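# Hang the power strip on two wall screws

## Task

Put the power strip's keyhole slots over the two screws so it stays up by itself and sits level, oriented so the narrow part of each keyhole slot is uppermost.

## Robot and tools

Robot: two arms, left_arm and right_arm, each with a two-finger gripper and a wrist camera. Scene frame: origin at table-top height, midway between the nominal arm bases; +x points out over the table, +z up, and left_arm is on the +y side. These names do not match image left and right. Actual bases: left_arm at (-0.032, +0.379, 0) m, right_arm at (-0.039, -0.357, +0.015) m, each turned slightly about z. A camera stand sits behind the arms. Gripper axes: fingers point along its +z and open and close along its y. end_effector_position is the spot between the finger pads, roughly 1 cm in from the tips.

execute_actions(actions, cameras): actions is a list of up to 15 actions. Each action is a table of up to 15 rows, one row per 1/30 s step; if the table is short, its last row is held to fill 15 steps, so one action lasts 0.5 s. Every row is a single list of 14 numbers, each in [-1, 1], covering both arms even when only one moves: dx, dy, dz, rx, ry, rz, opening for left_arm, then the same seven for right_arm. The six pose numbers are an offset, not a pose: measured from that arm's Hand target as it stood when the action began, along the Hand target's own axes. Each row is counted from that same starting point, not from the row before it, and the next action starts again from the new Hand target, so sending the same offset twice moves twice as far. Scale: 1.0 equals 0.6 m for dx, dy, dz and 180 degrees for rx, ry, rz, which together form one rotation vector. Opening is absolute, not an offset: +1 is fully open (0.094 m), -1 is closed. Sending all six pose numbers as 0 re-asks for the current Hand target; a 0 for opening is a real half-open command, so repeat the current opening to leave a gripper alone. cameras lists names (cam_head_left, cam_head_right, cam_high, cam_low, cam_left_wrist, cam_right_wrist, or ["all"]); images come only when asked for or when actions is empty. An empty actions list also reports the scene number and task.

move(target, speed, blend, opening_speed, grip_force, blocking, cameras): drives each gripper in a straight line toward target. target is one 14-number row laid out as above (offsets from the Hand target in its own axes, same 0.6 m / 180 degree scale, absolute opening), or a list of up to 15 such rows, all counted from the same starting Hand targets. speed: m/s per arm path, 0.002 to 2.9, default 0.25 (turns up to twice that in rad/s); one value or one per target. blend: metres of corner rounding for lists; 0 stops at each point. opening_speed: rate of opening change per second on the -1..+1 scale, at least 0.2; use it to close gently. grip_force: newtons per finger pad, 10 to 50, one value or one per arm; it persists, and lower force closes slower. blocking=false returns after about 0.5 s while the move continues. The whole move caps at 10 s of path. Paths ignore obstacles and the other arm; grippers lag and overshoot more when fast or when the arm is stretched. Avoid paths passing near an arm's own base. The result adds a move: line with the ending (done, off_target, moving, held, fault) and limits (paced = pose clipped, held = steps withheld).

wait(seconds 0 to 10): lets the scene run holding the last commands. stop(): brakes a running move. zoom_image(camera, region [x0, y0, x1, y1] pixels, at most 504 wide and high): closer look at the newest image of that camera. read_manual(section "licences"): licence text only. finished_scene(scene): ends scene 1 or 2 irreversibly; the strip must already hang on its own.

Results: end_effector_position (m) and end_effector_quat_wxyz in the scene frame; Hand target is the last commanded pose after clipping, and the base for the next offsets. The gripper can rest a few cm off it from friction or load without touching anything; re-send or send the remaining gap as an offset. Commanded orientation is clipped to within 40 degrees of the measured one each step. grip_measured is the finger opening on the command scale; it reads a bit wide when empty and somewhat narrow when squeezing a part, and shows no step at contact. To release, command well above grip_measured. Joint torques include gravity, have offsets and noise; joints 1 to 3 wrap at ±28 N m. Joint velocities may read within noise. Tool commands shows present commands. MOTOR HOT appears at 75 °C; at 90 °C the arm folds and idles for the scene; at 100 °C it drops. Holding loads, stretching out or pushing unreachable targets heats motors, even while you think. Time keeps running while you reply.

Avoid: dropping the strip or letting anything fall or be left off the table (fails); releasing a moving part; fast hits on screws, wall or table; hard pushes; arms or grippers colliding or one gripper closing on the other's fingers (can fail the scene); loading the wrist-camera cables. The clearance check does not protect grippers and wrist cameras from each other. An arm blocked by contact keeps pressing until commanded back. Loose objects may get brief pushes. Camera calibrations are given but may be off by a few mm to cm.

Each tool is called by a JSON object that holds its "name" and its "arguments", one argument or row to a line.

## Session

{"name": "execute_actions", "arguments": {
  "actions": []
}}

{"name": "zoom_image", "arguments": {
  "camera": "cam_head_left",
  "region": [200, 170, 400, 370]
}}

{"name": "zoom_image", "arguments": {
  "camera": "cam_head_right",
  "region": [200, 170, 400, 370]
}}

Scene clock: 0.00 s.
left_arm: end_effector_position=(+0.3378, +0.4354, +0.2488) grip_measured=+1.000 end_effector_quat_wxyz=(+0.648, -0.144, +0.733, -0.150) | right_arm: end_effector_position=(+0.2302, -0.2589, +0.2423) grip_measured=+1.000 end_effector_quat_wxyz=(+0.437, +0.045, +0.862, +0.251)
Joint positions: left_arm=[0.28 1.047 0.53 0.395 0.342 -0.38 0.094] | right_arm=[0.245 0.739 0.72 -0.51 -0.232 0.44 0.094]
Joint velocities: within noise
Joint torques (N m): no reading
Heat: left arm: 25 °C; right arm: 25 °C.
Hand target: left_arm +0.3375, +0.4352, +0.2524; +0.650, -0.142, +0.731, -0.149 | right_arm +0.2315, -0.2584, +0.2528; +0.450, +0.041, +0.855, +0.254
Tool commands: left_gripper/opening=+1.0 right_gripper/opening=+1.0
camera_calibration:
cam_left_wrist: T_world_to_cam=[[-0.000856236, -0.847073, 0.531476, 0.230885], [-0.750998, -0.350391, -0.559668, 0.560441], [0.660304, -0.399616, -0.63585, 0.203599], [0, 0, 0, 1]] pos_world=[0.28665, 0.473311, 0.320409]
cam_right_wrist: T_world_to_cam=[[0.18616, -0.919657, -0.345795, -0.204834], [-0.956597, -0.0893411, -0.277382, 0.280724], [0.224203, 0.382424, -0.896373, 0.365483], [0, 0, 0, 1]] pos_world=[0.224729, -0.303067, 0.334646]

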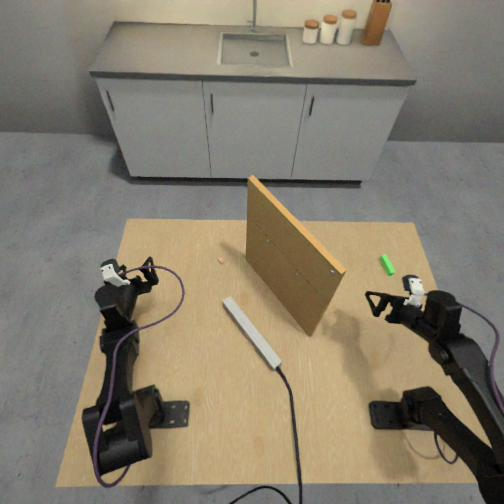

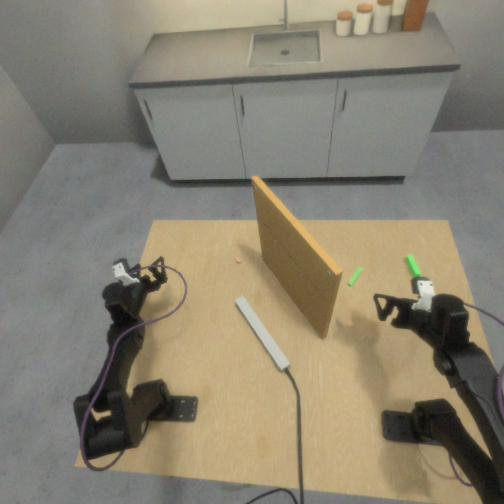

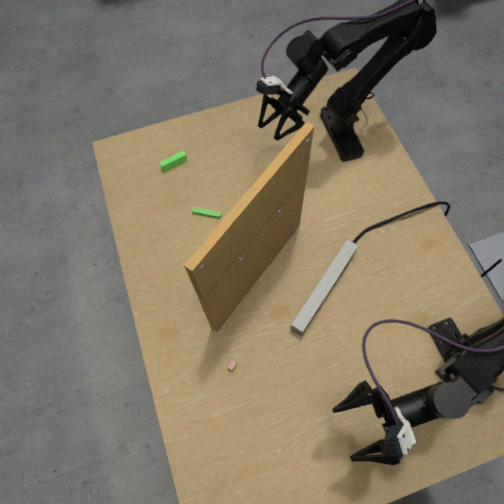

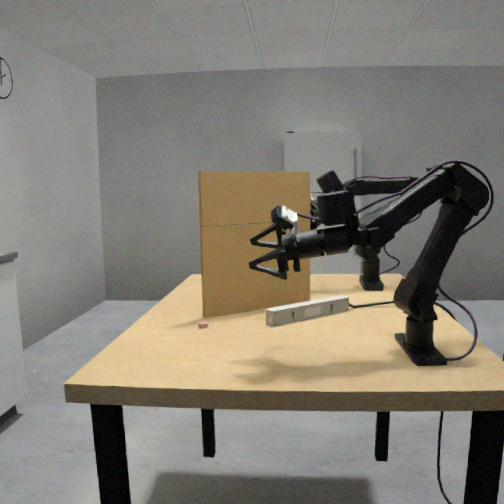

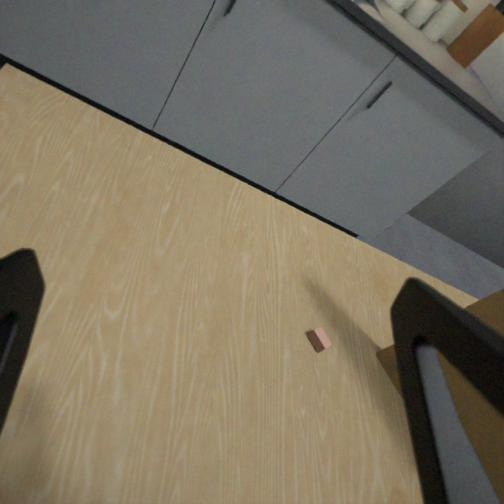

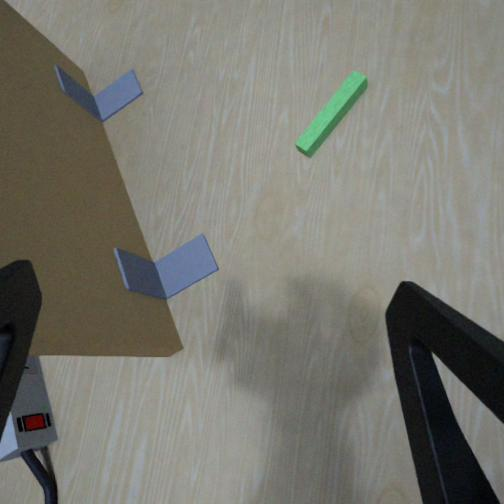

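Scaled by 2.520 from the camera's 504x504 image, which has a finer 720x720 frame.

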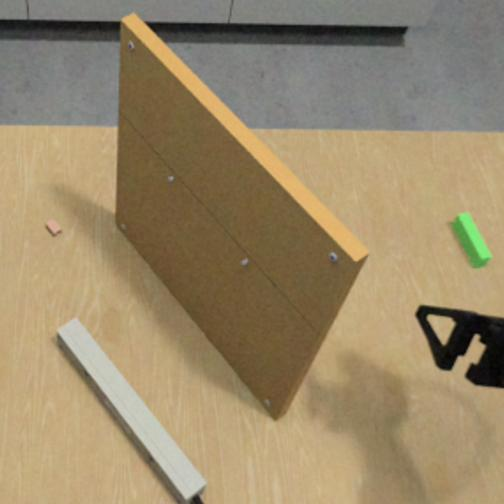

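Scaled by 2.520 from the camera's 504x504 image, which has a finer 720x720 frame.

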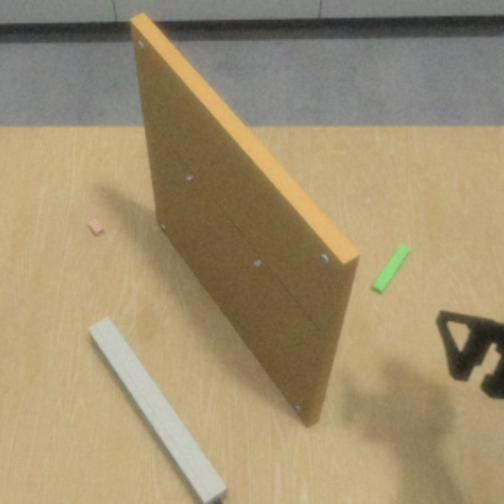

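{"name": "zoom_image", "arguments": {
  "camera": "cam_low",
  "region": [255, 285, 365, 335]
}}

{"name": "zoom_image", "arguments": {
  "camera": "cam_low",
  "region": [190, 160, 320, 330]
}}

{"name": "zoom_image", "arguments": {
  "camera": "cam_high",
  "region": [170, 120, 370, 350]
}}

{"name": "zoom_image", "arguments": {
  "camera": "cam_right_wrist",
  "region": [0, 330, 120, 504]
}}

Scaled by 4.582 from the camera's 504x504 image, which has a finer 720x720 frame.

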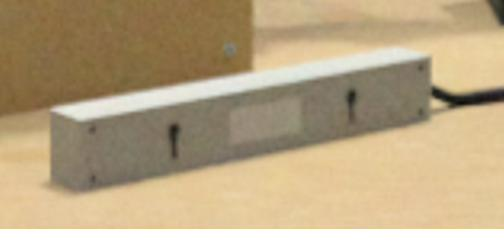

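Scaled by 2.965 from the camera's 504x504 image, which has a finer 720x720 frame.

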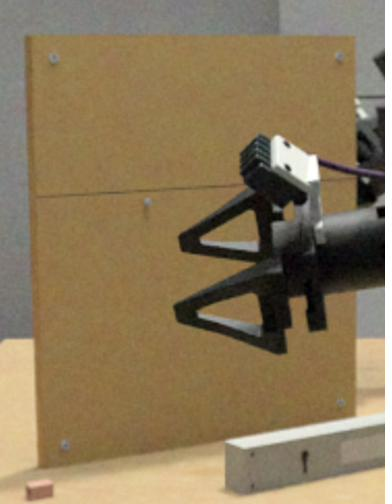

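Scaled by 2.191 from the camera's 504x504 image, which has a finer 720x720 frame.

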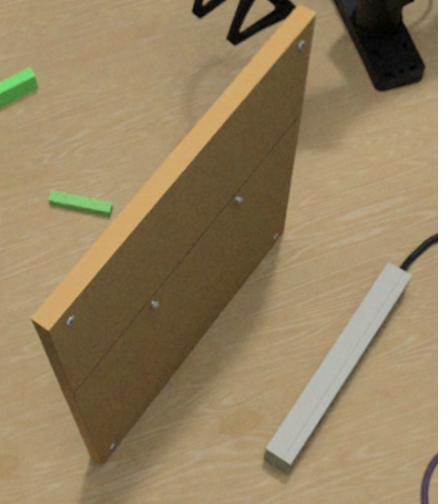

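Scaled by 2.897 from the camera's 504x504 image, which has a finer 720x720 frame.

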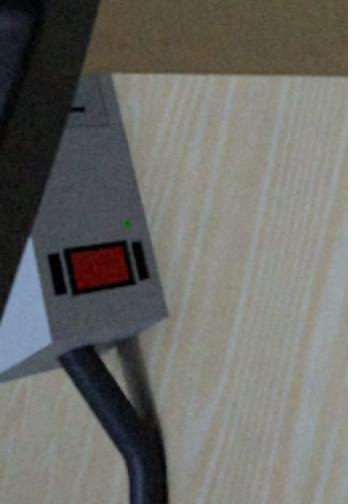

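{"name": "move", "arguments": {
  "target": [0.325,-0.457,-0.23,0.536,0.326,0.695,1,0,0,0,0,0,0,1],
  "cameras": ["cam_left_wrist","cam_head_left"]
}}

Scene clock: 73.40 s.
left_arm: end_effector_position=(+0.1815, +0.1105, +0.2027) grip_measured=+1.000 end_effector_quat_wxyz=(+0.039, +0.945, +0.324, +0.010) | right_arm: end_effector_position=(+0.2302, -0.2589, +0.2423) grip_measured=+1.000 end_effector_quat_wxyz=(+0.437, +0.045, +0.862, +0.251)
Joint positions: left_arm=[-0.93 1.811 1.883 -1.562 0.008 1.582 0.094] | right_arm=[0.245 0.739 0.72 -0.51 -0.232 0.44 0.094]
Joint torques (N m): left_arm=[-0.18 -6.75 8.06 0.23 -0.05 0.11] | right_arm=[-0.02 -0.51 10.02 1.77 -0.1 -0.01]
Heat: left arm: 30 °C; right arm: 32 °C.
Hand target: left_arm +0.1820, +0.1104, +0.2010; +0.003, +0.948, +0.319, -0.001 | right_arm +0.2315, -0.2584, +0.2528; +0.450, +0.041, +0.855, +0.254
Off the commanded pose: left_arm 0.002 m, 4 deg | right_arm 0.011 m, 2 deg.
joint sent to its limit (left arm) — joint 4 (wrist pitch), lower limit. The joint targets are off in orientation, not in position.
move: off_target (left_arm, right_arm)
camera_calibration:
cam_left_wrist: T_world_to_cam=[[-0.716219, 0.696476, -0.0441775, 0.0560072], [0.505182, 0.561095, 0.655716, -0.271555], [0.481478, 0.447319, -0.753714, 0.110336], [0, 0, 0, 1]] pos_world=[0.124174, 0.064005, 0.263699]
Images, in order (width x height): cam_head_left 504x504, cam_left_wrist 504x504.

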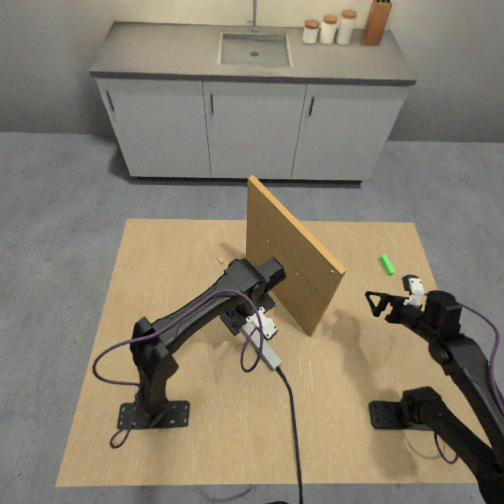

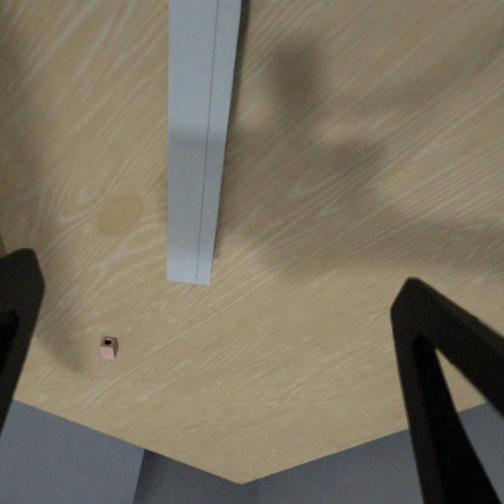

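{"name": "move", "arguments": {
  "target": [0,0.015,0.193,0,0,0,1,0,0,0,0,0,0,1],
  "cameras": ["cam_left_wrist","cam_head_left"]
}}

{"name": "zoom_image", "arguments": {
  "camera": "cam_head_left",
  "region": [200, 250, 320, 390]
}}

Scene clock: 85.17 s.
left_arm: end_effector_position=(+0.1882, +0.1025, +0.0910) grip_measured=+1.000 end_effector_quat_wxyz=(+0.010, +0.946, +0.324, +0.000) | right_arm: end_effector_position=(+0.2302, -0.2589, +0.2423) grip_measured=+1.000 end_effector_quat_wxyz=(+0.437, +0.045, +0.862, +0.251)
Joint positions: left_arm=[-0.93 1.87 1.513 -1.194 0.006 1.583 0.094] | right_arm=[0.245 0.739 0.72 -0.51 -0.232 0.44 0.094]
Joint torques (N m): left_arm=[-0.28 -7.91 6.23 0.36 -0.03 0.11] | right_arm=[-0.03 -0.51 10.02 1.77 -0.1 0]
Heat: left arm: 29 °C; right arm: 33 °C.
Hand target: left_arm +0.1875, +0.1026, +0.0852; +0.003, +0.948, +0.318, -0.001 | right_arm +0.2315, -0.2584, +0.2528; +0.450, +0.041, +0.855, +0.254
Off the commanded pose: left_arm 0.006 m, 1 deg | right_arm 0.011 m, 2 deg.
move: off_target (right_arm)
camera_calibration:
cam_left_wrist: T_world_to_cam=[[-0.716521, 0.697397, 0.0153106, 0.0559965], [0.529093, 0.529036, 0.663461, -0.199199], [0.454596, 0.483485, -0.748054, 0.0272123], [0, 0, 0, 1]] pos_world=[0.133147, 0.053175, 0.15166]
Images, in order (width x height): cam_head_left 504x504, cam_left_wrist 504x504.

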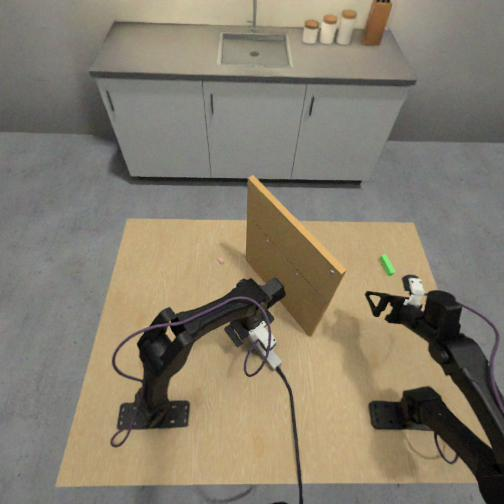

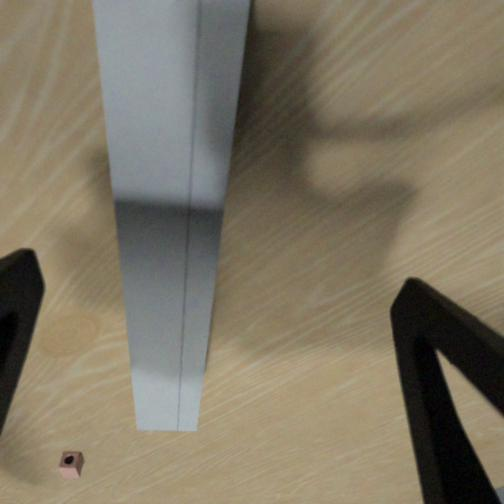

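Scaled by 3.600 from the camera's 504x504 image, which has a finer 720x720 frame.

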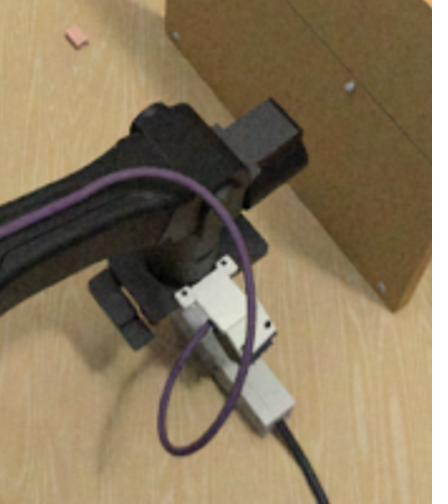

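{"name": "move", "arguments": {
  "target": [
    [0,0.022,0.095,0,0,0,1,0,0,0,0,0,0,1],
    [0,0.022,0.095,0,0,0,-0.6,0,0,0,0,0,0,1]
  ],
  "speed": 0.12,
  "opening_speed": 0.5,
  "cameras": ["cam_left_wrist","cam_low"]
}}

{"name": "zoom_image", "arguments": {
  "camera": "cam_low",
  "region": [230, 230, 370, 340]
}}

Scene clock: 99.83 s.
left_arm: end_effector_position=(+0.2000, +0.0878, +0.0374) grip_measured=-0.303 end_effector_quat_wxyz=(+0.021, +0.946, +0.324, +0.004) | right_arm: end_effector_position=(+0.2302, -0.2589, +0.2423) grip_measured=+1.000 end_effector_quat_wxyz=(+0.437, +0.045, +0.862, +0.251)
Joint positions: left_arm=[-0.93 1.963 1.422 -0.988 0.006 1.584 0.033] | right_arm=[0.245 0.739 0.72 -0.51 -0.232 0.44 0.094]
Joint torques (N m): left_arm=[-0.66 -8.09 5.59 0.31 -0.05 0.07] | right_arm=[-0.03 -0.51 10.02 1.77 -0.1 -0.01]
Heat: left arm: 28 °C; right arm: 33 °C.
Hand target: left_arm +0.1954, +0.0918, +0.0282; +0.003, +0.948, +0.318, -0.001 | right_arm +0.2315, -0.2584, +0.2528; +0.450, +0.041, +0.855, +0.254
Off the commanded pose: left_arm 0.011 m, 2 deg | right_arm 0.011 m, 2 deg.
move: off_target (left_arm, right_arm)
camera_calibration:
cam_left_wrist: T_world_to_cam=[[-0.71583, 0.69825, -0.00586457, 0.0760593], [0.520854, 0.539523, 0.661533, -0.161263], [0.46508, 0.47049, -0.749893, -0.0119411], [0, 0, 0, 1]] pos_world=[0.143994, 0.0395152, 0.0981725]
Images, in order (width x height): cam_low 504x504, cam_left_wrist 504x504.

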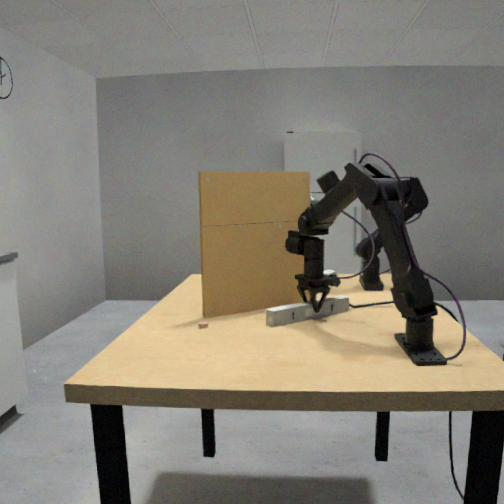

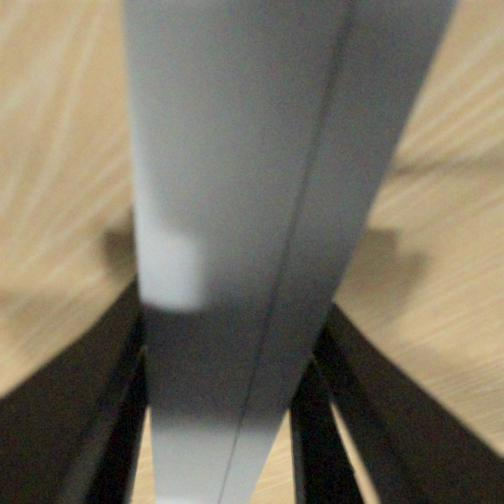

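Scaled by 3.600 from the camera's 504x504 image, which has a finer 720x720 frame.

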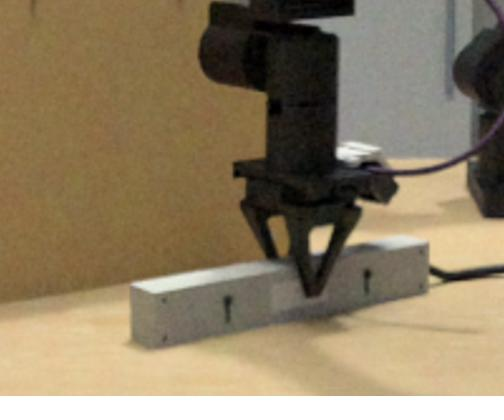

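{"name": "move", "arguments": {
  "target": [
    [0,0,-0.28,0,0,0,-0.6,0,0,0,0,0,0,1],
    [0.16,-0.157,-0.333,0,0,-0.794,-0.6,0,0,0,0,0,0,1]
  ],
  "speed": 0.2,
  "blend": [0.04,0],
  "cameras": ["all"]
}}

{"name": "zoom_image", "arguments": {
  "camera": "cam_high",
  "region": [230, 200, 450, 420]
}}

Scene clock: 124.13 s.
left_arm: end_effector_position=(+0.2050, +0.2183, +0.2132) grip_measured=-0.303 end_effector_quat_wxyz=(+0.006, +0.021, +0.999, -0.031) | right_arm: end_effector_position=(+0.2302, -0.2589, +0.2423) grip_measured=+1.000 end_effector_quat_wxyz=(+0.437, +0.045, +0.862, +0.251)
Joint positions: left_arm=[-0.602 1.633 1.721 -1.615 0.047 -0.529 0.033] | right_arm=[0.245 0.739 0.72 -0.51 -0.232 0.44 0.094]
Joint torques (N m): left_arm=[1.47 -10.71 6.58 0.73 -0.43 -0.34] | right_arm=[-0.03 -0.51 10.02 1.77 -0.1 0]
Heat: left arm: 27 °C; right arm: 34 °C.
Hand target: left_arm +0.2150, +0.2260, +0.2274; +0.000, -0.001, +1.000, -0.003 | right_arm +0.2315, -0.2584, +0.2528; +0.450, +0.041, +0.855, +0.254
Off the commanded pose: left_arm 0.019 m, 4 deg | right_arm 0.011 m, 2 deg.
joint read past its limit (left arm) — joint 4 (wrist pitch), lower limit.
joint sent to its limit (left arm) — joint 4 (wrist pitch), lower limit. The joint targets are off in orientation, not in position.
move: off_target (left_arm, right_arm)
camera_calibration:
cam_left_wrist: T_world_to_cam=[[0.0959234, -0.990526, 0.0982675, 0.169702], [-0.748591, -0.00671983, 0.662998, 0.0284828], [-0.656057, -0.137159, -0.742143, 0.417011], [0, 0, 0, 1]] pos_world=[0.278627, 0.225482, 0.273922]
cam_right_wrist: T_world_to_cam=[[0.18616, -0.919657, -0.345795, -0.204834], [-0.956597, -0.0893411, -0.277382, 0.280724], [0.224203, 0.382424, -0.896373, 0.365483], [0, 0, 0, 1]] pos_world=[0.224729, -0.303067, 0.334646]

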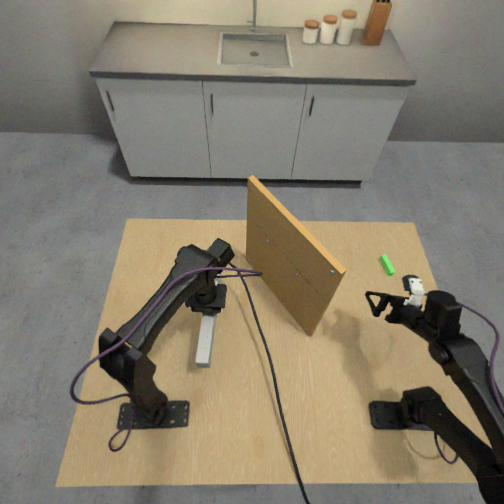

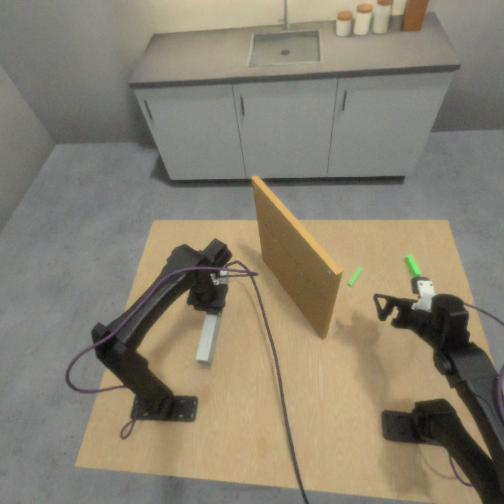

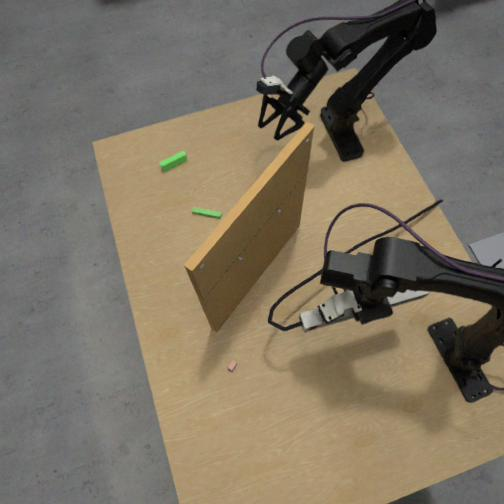

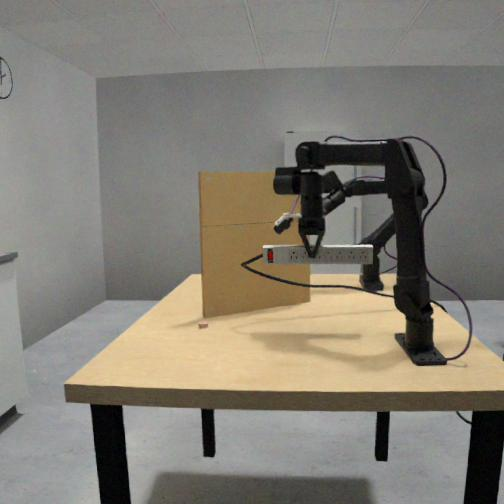

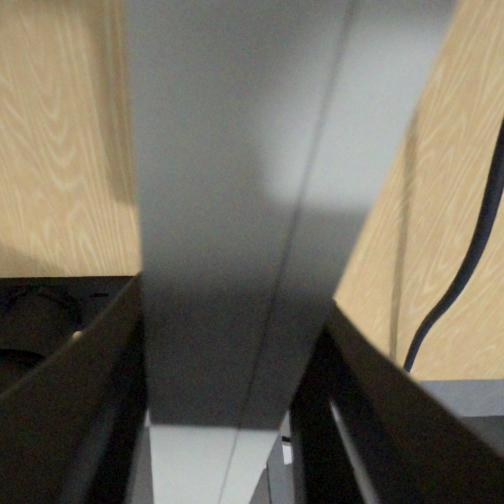

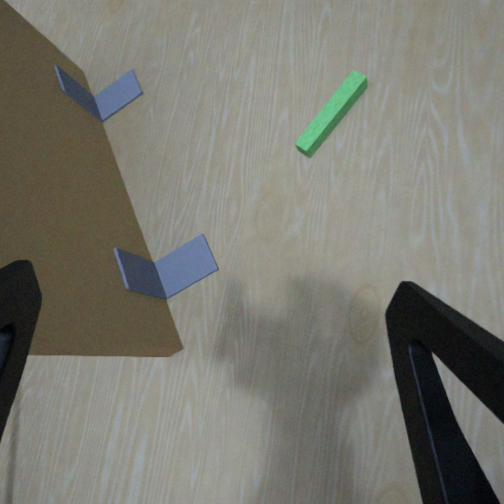

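Scaled by 2.291 from the camera's 504x504 image, which has a finer 720x720 frame.

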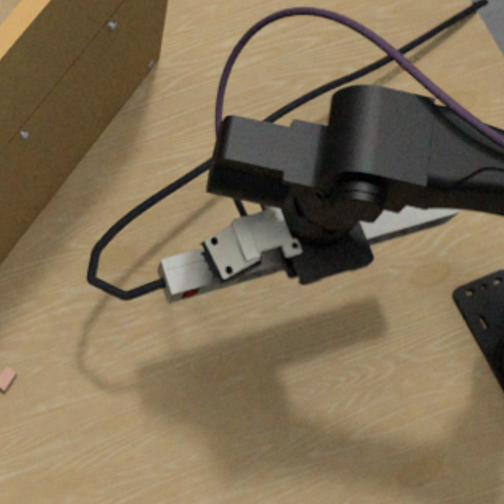

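{"name": "move", "arguments": {
  "target": [
    [0,0,0,0,0,0,-0.6,0.105,0.135,-0.129,-0.15,-0.18,-0.33,0.6],
    [0,0,0,0,0,0,-0.6,0.384,0.549,0.099,-0.2946,-0.3612,-0.6665,0.6]
  ],
  "blend": [0.03,0],
  "speed": 0.2,
  "cameras": ["cam_right_wrist","cam_head_left","cam_low"]
}}

Scene clock: 160.43 s.
left_arm: end_effector_position=(+0.2050, +0.2183, +0.2132) grip_measured=-0.303 end_effector_quat_wxyz=(+0.006, +0.020, +0.999, -0.031) | right_arm: end_effector_position=(+0.0930, +0.1129, +0.2032) grip_measured=+0.603 end_effector_quat_wxyz=(+0.704, -0.710, +0.009, -0.006)
Joint positions: left_arm=[-0.602 1.633 1.721 -1.615 0.047 -0.53 0.033] | right_arm=[1.195 1.783 0.716 1.056 -0.398 -1.57 0.075]
Joint torques (N m): left_arm=[1.5 -10.81 6.61 0.74 -0.43 -0.38] | right_arm=[0.65 -5.94 9.89 1.74 -0.18 -0.01]
Heat: left arm: 27 °C; right arm: 35 °C.
Hand target: left_arm +0.2150, +0.2260, +0.2274; +0.000, -0.001, +1.000, -0.003 | right_arm +0.0902, +0.1199, +0.2079; +0.707, -0.707, +0.000, -0.001
Off the commanded pose: left_arm 0.019 m, 4 deg | right_arm 0.009 m, 1 deg.
joint read past its limit (left arm) — joint 4 (wrist pitch), lower limit.
joint sent to its limit (left arm) — joint 4 (wrist pitch), lower limit. The joint targets are off in orientation, not in position.
move: off_target (left_arm)
camera_calibration:
cam_right_wrist: T_world_to_cam=[[-0.130734, -0.0352576, 0.99079, -0.192911], [0.749761, -0.657383, 0.0755369, 0.00556473], [0.648666, 0.752731, 0.112377, -0.0672004], [0, 0, 0, 1]] pos_world=[0.0141984, 0.0474404, 0.198266]
Images, in order (width x height): cam_head_left 504x504, cam_low 504x504, cam_right_wrist 504x504.

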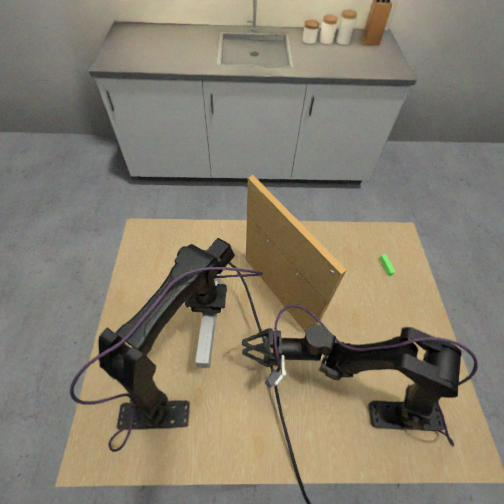

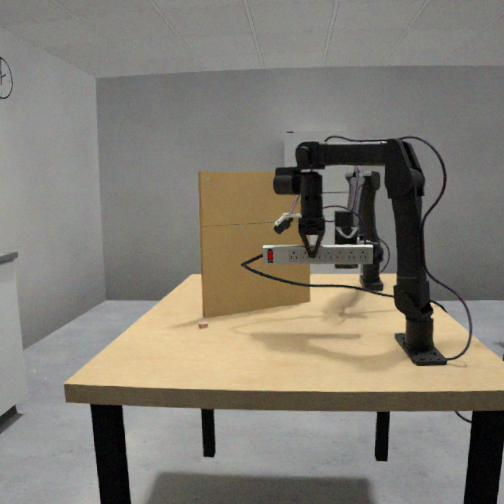

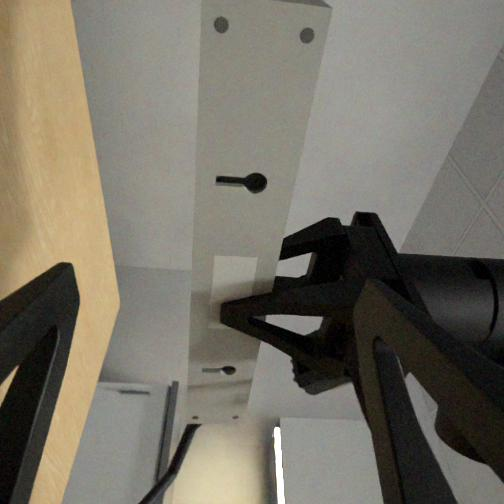

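{"name": "move", "arguments": {
  "target": [0,0,0,0,0,0,-0.6,0,-0.007,0.14,0,0,0,0.6],
  "speed": 0.1,
  "cameras": ["cam_right_wrist","cam_low"]
}}

{"name": "zoom_image", "arguments": {
  "camera": "cam_low",
  "region": [240, 200, 400, 320]
}}

Scene clock: 170.93 s.
left_arm: end_effector_position=(+0.2050, +0.2183, +0.2132) grip_measured=-0.303 end_effector_quat_wxyz=(+0.006, +0.020, +0.999, -0.031) | right_arm: end_effector_position=(+0.0896, +0.1965, +0.2095) grip_measured=+0.603 end_effector_quat_wxyz=(+0.704, -0.710, +0.000, +0.002)
Joint positions: left_arm=[-0.602 1.633 1.721 -1.615 0.047 -0.53 0.033] | right_arm=[1.279 2.004 1.069 0.926 -0.338 -1.571 0.075]
Joint torques (N m): left_arm=[1.48 -10.91 6.64 0.79 -0.39 -0.35] | right_arm=[0.61 -7.87 10.71 1.74 0.1 0.01]
Heat: left arm: 27 °C; right arm: 36 °C.
Hand target: left_arm +0.2150, +0.2260, +0.2274; +0.000, -0.001, +1.000, -0.003 | right_arm +0.0903, +0.2039, +0.2124; +0.707, -0.707, +0.000, -0.001
Off the commanded pose: left_arm 0.019 m, 4 deg | right_arm 0.008 m, 1 deg.
joint read past its limit (left arm) — joint 4 (wrist pitch), lower limit.
joint sent to its limit (left arm) — joint 4 (wrist pitch), lower limit. The joint targets are off in orientation, not in position.
move: off_target (left_arm)
camera_calibration:
cam_right_wrist: T_world_to_cam=[[-0.131887, -0.0403212, 0.990444, -0.195457], [0.76518, -0.639332, 0.0758634, 0.0575864], [0.630163, 0.767873, 0.115172, -0.130571], [0, 0, 0, 1]] pos_world=[0.0124393, 0.129198, 0.204259]
Images, in order (width x height): cam_low 504x504, cam_right_wrist 504x504.

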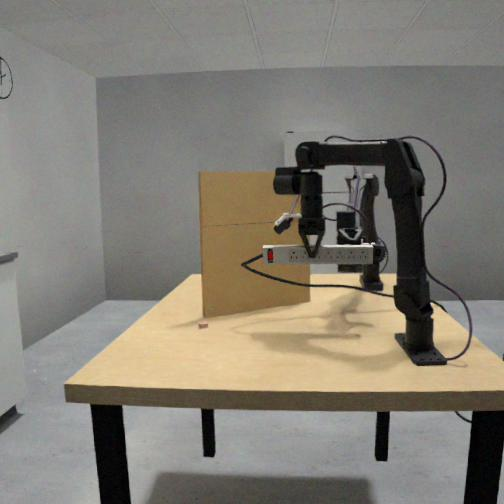

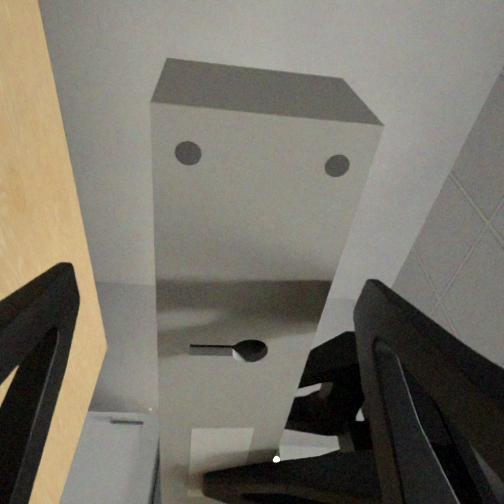

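Scaled by 3.150 from the camera's 504x504 image, which has a finer 720x720 frame.

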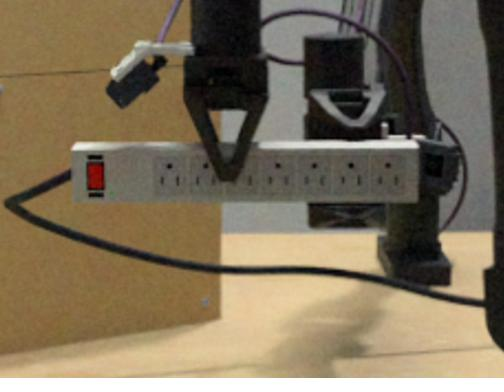

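{"name": "move", "arguments": {
  "target": [
    [0,0,0,0,0,0,-0.6,0,-0.008,0.027,0,0,0,0.6],
    [0,0,0,0,0,0,-0.6,0,-0.008,0.027,0,0,0,-0.35]
  ],
  "speed": 0.08,
  "opening_speed": 0.4,
  "cameras": ["cam_right_wrist","cam_low"]
}}

{"name": "zoom_image", "arguments": {
  "camera": "cam_low",
  "region": [240, 200, 400, 320]
}}

Scene clock: 181.17 s.
left_arm: end_effector_position=(+0.2051, +0.2185, +0.2132) grip_measured=-0.303 end_effector_quat_wxyz=(+0.006, +0.020, +0.999, -0.031) | right_arm: end_effector_position=(+0.0903, +0.2127, +0.2140) grip_measured=-0.047 end_effector_quat_wxyz=(+0.704, -0.710, +0.000, +0.002)
Joint positions: left_arm=[-0.602 1.633 1.721 -1.615 0.046 -0.53 0.033] | right_arm=[1.291 2.039 1.15 0.88 -0.325 -1.571 0.045]
Joint torques (N m): left_arm=[1.63 -10.93 6.46 0.79 -0.44 -0.37] | right_arm=[0.66 -8.28 10.92 1.75 0.08 0.01]
Heat: left arm: 27 °C; right arm: 36 °C.
Hand target: left_arm +0.2151, +0.2260, +0.2274; +0.000, -0.001, +1.000, -0.003 | right_arm +0.0903, +0.2201, +0.2171; +0.707, -0.707, +0.000, -0.001
Off the commanded pose: left_arm 0.019 m, 4 deg | right_arm 0.008 m, 1 deg.
joint read past its limit (left arm) — joint 4 (wrist pitch), lower limit.
joint sent to its limit (left arm) — joint 4 (wrist pitch), lower limit. The joint targets are off in orientation, not in position.
move: off_target (left_arm)
camera_calibration:
cam_right_wrist: T_world_to_cam=[[-0.132084, -0.039137, 0.990466, -0.199452], [0.764469, -0.640087, 0.0766537, 0.0671558], [0.630984, 0.767305, 0.114464, -0.143776], [0, 0, 0, 1]] pos_world=[0.0130375, 0.1455, 0.20886]
Images, in order (width x height): cam_low 504x504, cam_right_wrist 504x504.

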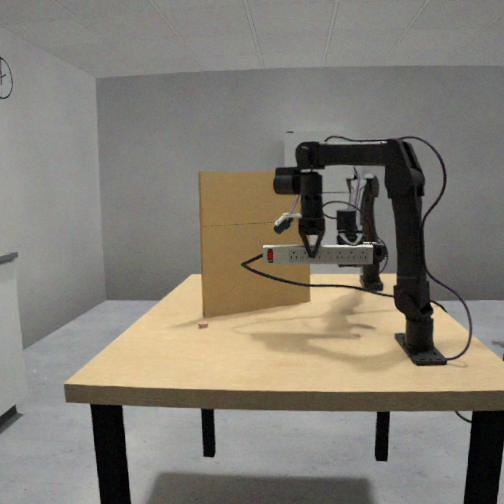

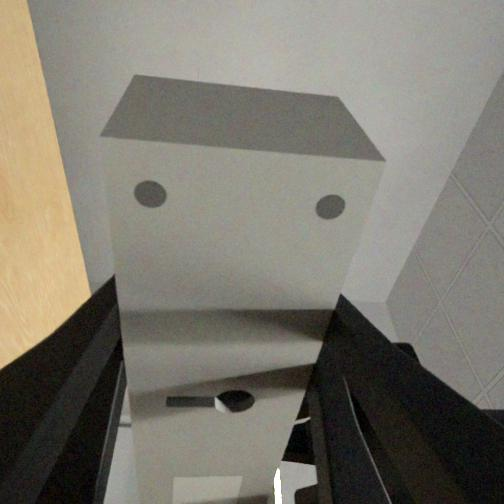

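Scaled by 3.150 from the camera's 504x504 image, which has a finer 720x720 frame.

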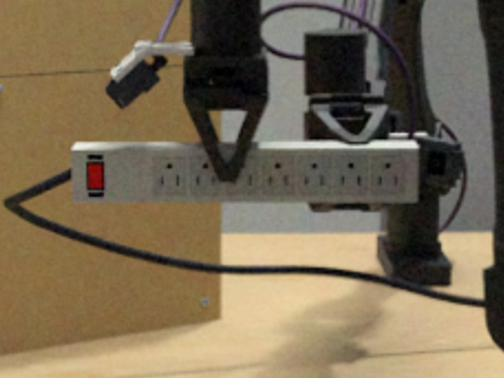

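{"name": "move", "arguments": {
  "target": [
    [0,0,0,0,0,0,0.2,0,0,0,0,0,0,-0.35],
    [0,0,-0.17,0,0,0,0.2,0,0,0,0,0,0,-0.35],
    [-0.12,0.17,-0.22,0,0,0,0.2,0,0,0,0,0,0,-0.35]
  ],
  "speed": 0.15,
  "opening_speed": 0.4,
  "cameras": ["cam_right_wrist","cam_low","cam_head_left","cam_left_wrist"]
}}

Scene clock: 197.63 s.
left_arm: end_effector_position=(+0.2821, +0.3274, +0.3563) grip_measured=+0.198 end_effector_quat_wxyz=(+0.274, -0.008, +0.960, -0.059) | right_arm: end_effector_position=(+0.0875, +0.2134, +0.1843) grip_measured=-0.047 end_effector_quat_wxyz=(-0.668, +0.743, -0.023, -0.026)
Joint positions: left_arm=[-0.181 1.539 2.122 -1.585 0.03 -0.174 0.056] | right_arm=[1.296 2.056 1.151 0.794 -0.325 -1.536 0.045]
Joint torques (N m): left_arm=[-0.16 -3.99 7.25 1.5 -0.09 0.13] | right_arm=[0.23 -10.39 9.96 2.56 0.08 -0.31]
Heat: left arm: 27 °C; right arm: 38 °C.
Hand target: left_arm +0.2868, +0.3289, +0.3588; +0.000, -0.001, +1.000, -0.003 | right_arm +0.0902, +0.2201, +0.2170; -0.707, +0.707, +0.000, +0.001
Off the commanded pose: left_arm 0.006 m, 33 deg | right_arm 0.034 m, 7 deg.
joint read past its limit (left arm) — joint 4 (wrist pitch), lower limit.
joint sent to its limit (left arm) — joint 4 (wrist pitch), lower limit. The joint targets are off in orientation, not in position.
move: off_target (left_arm, right_arm)
camera_calibration:
cam_left_wrist: T_world_to_cam=[[0.0818545, -0.97236, 0.218669, 0.21134], [-0.981847, -0.0410066, 0.18519, 0.239378], [-0.171104, -0.229858, -0.958065, 0.55927], [0, 0, 0, 1]] pos_world=[0.313427, 0.343868, 0.445273]
cam_right_wrist: T_world_to_cam=[[-0.0653725, 0.0569493, 0.996235, -0.197757], [0.771583, -0.630199, 0.086656, 0.0673964], [0.632761, 0.774343, -0.00274348, -0.119263], [0, 0, 0, 1]] pos_world=[0.0105353, 0.146086, 0.190844]
Images, in order (width x height): cam_head_left 504x504, cam_low 504x504, cam_left_wrist 504x504, cam_right_wrist 504x504.

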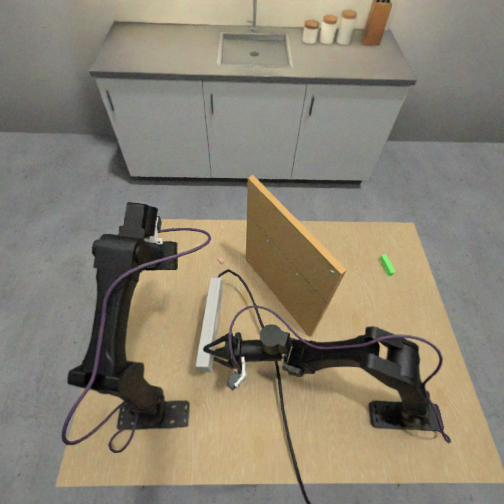

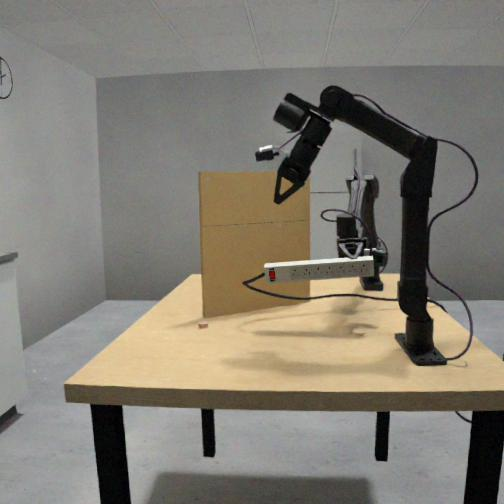

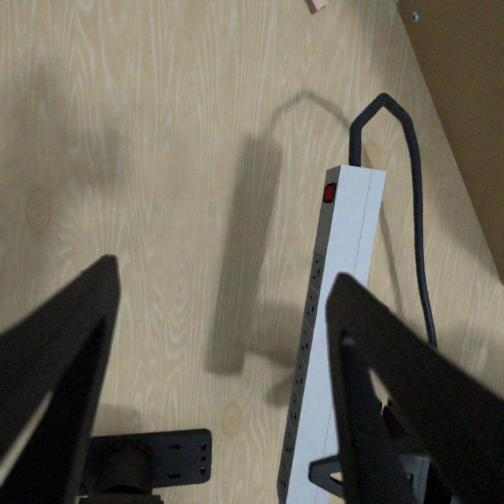

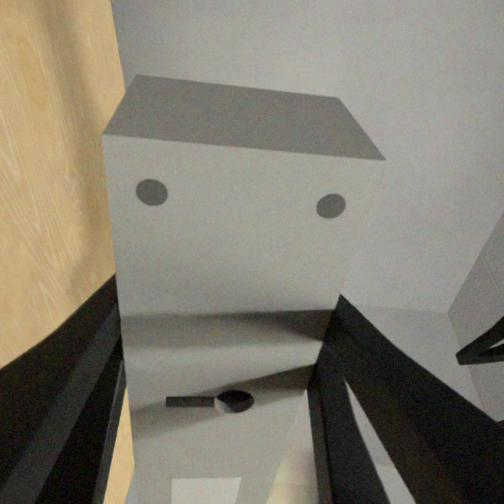

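{"name": "move", "arguments": {
  "target": [0,0,0,0,0,0,1,0.075,-0.05,-0.033,0.035,0,-0.025,-0.35],
  "speed": 0.1,
  "cameras": ["cam_low","cam_head_left"]
}}

Scene clock: 227.97 s.
left_arm: end_effector_position=(+0.2821, +0.3275, +0.3563) grip_measured=+0.998 end_effector_quat_wxyz=(+0.275, -0.008, +0.960, -0.059) | right_arm: end_effector_position=(+0.1300, +0.1991, +0.2019) grip_measured=-0.047 end_effector_quat_wxyz=(+0.694, -0.720, +0.012, +0.010)
Joint positions: left_arm=[-0.181 1.539 2.122 -1.585 0.03 -0.173 0.094] | right_arm=[1.191 2.056 1.151 0.866 -0.42 -1.555 0.045]
Joint torques (N m): left_arm=[-0.03 -4.27 7.17 1.52 -0.16 0.1] | right_arm=[-1.05 -11.15 9.52 2.9 -0.15 -0.42]
Heat: left arm: 28 °C; right arm: 42 °C.
Hand target: left_arm +0.2867, +0.3289, +0.3582; +0.279, -0.005, +0.959, -0.053 (not the last commanded pose) | right_arm +0.1352, +0.2002, +0.2471; +0.745, -0.666, -0.028, -0.029
Off the commanded pose: left_arm 0.005 m, 33 deg | right_arm 0.045 m, 11 deg.
joint read past its limit (left arm) — joint 4 (wrist pitch), lower limit.
move: off_target (left_arm, right_arm)
Images, in order (width x height): cam_head_left 504x504, cam_low 504x504.

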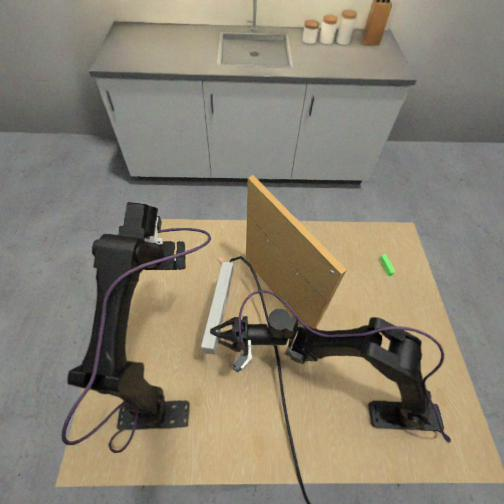

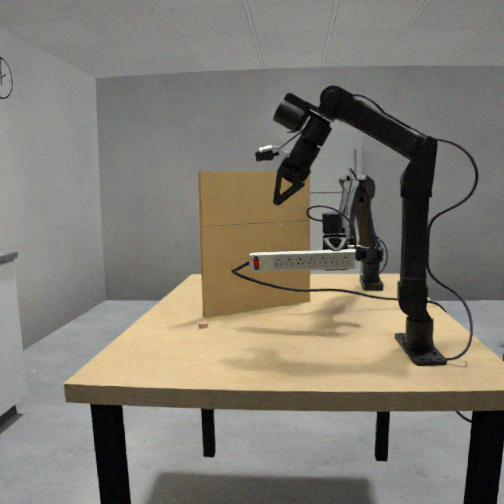

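{"name": "move", "arguments": {
  "target": [
    [0.117,0.13,0.064,0.2,0.014,-0.12,0.7,0,0,0,0,0,0,-0.35],
    [0.282,-0.006,0.151,0.4095,0.028,-0.248,0.7,0,0,0,0,0,0,-0.35]
  ],
  "blend": [0.03,0],
  "speed": 0.2,
  "cameras": ["cam_left_wrist","cam_head_left","cam_low"]
}}

Scene clock: 259.03 s.
left_arm: end_effector_position=(+0.1898, +0.3089, +0.1905) grip_measured=+0.702 end_effector_quat_wxyz=(+0.155, -0.201, +0.701, -0.667) | right_arm: end_effector_position=(+0.1300, +0.1991, +0.2020) grip_measured=-0.047 end_effector_quat_wxyz=(+0.694, -0.719, +0.012, +0.010)
Joint positions: left_arm=[0.54 1.476 0.69 -1.584 1.482 0.751 0.08] | right_arm=[1.191 2.056 1.151 0.866 -0.42 -1.555 0.045]
Joint torques (N m): left_arm=[-0.4 -2.96 4.14 -0.82 0.72 0.22] | right_arm=[-1.05 -11.14 9.54 2.89 -0.14 -0.42]
Heat: left arm: 29 °C; right arm: 44 °C.
Hand target: left_arm +0.1924, +0.3098, +0.1920; +0.149, -0.178, +0.678, -0.697 | right_arm +0.1352, +0.2002, +0.2471; +0.745, -0.666, -0.028, -0.029
Off the commanded pose: left_arm 0.003 m, 5 deg | right_arm 0.045 m, 11 deg.
joint read past its limit (left arm) — joint 4 (wrist pitch), lower limit.
joint sent to its limit (left arm) — joint 4 (wrist pitch), lower limit. The joint targets are off in orientation, not in position.
move: off_target (left_arm, right_arm)
camera_calibration:
cam_left_wrist: T_world_to_cam=[[0.176446, 0.0679088, 0.981965, -0.247587], [-0.962429, 0.221083, 0.157647, 0.0993716], [-0.20639, -0.972888, 0.104367, 0.414247], [0, 0, 0, 1]] pos_world=[0.22482, 0.397859, 0.184223]
Images, in order (width x height): cam_head_left 504x504, cam_low 504x504, cam_left_wrist 504x504.

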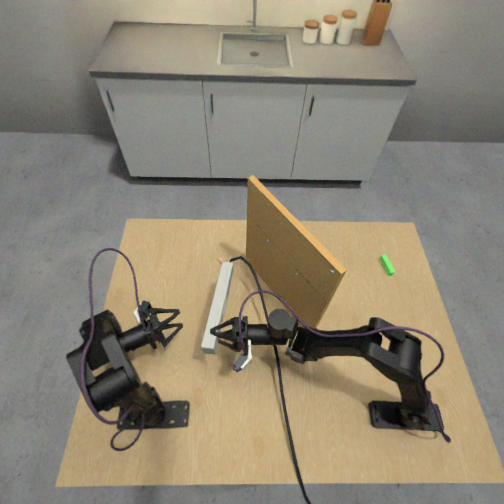

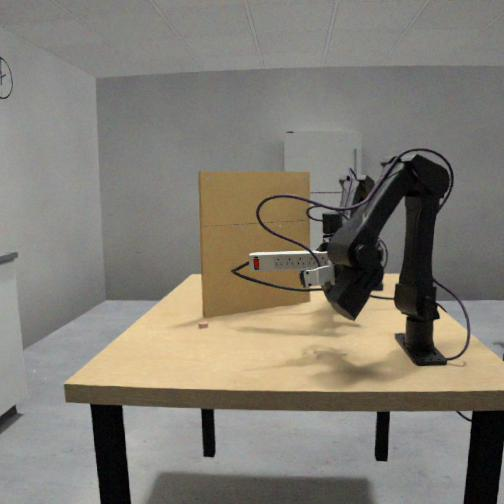

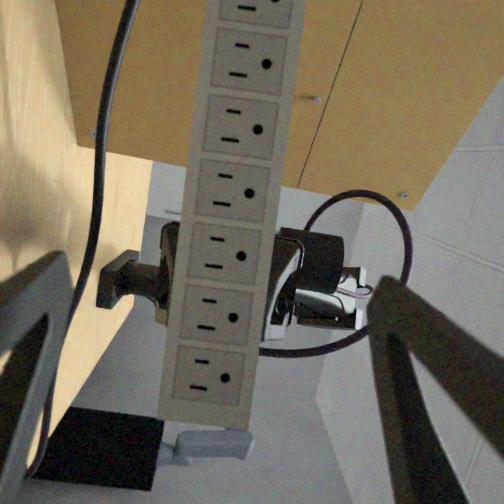

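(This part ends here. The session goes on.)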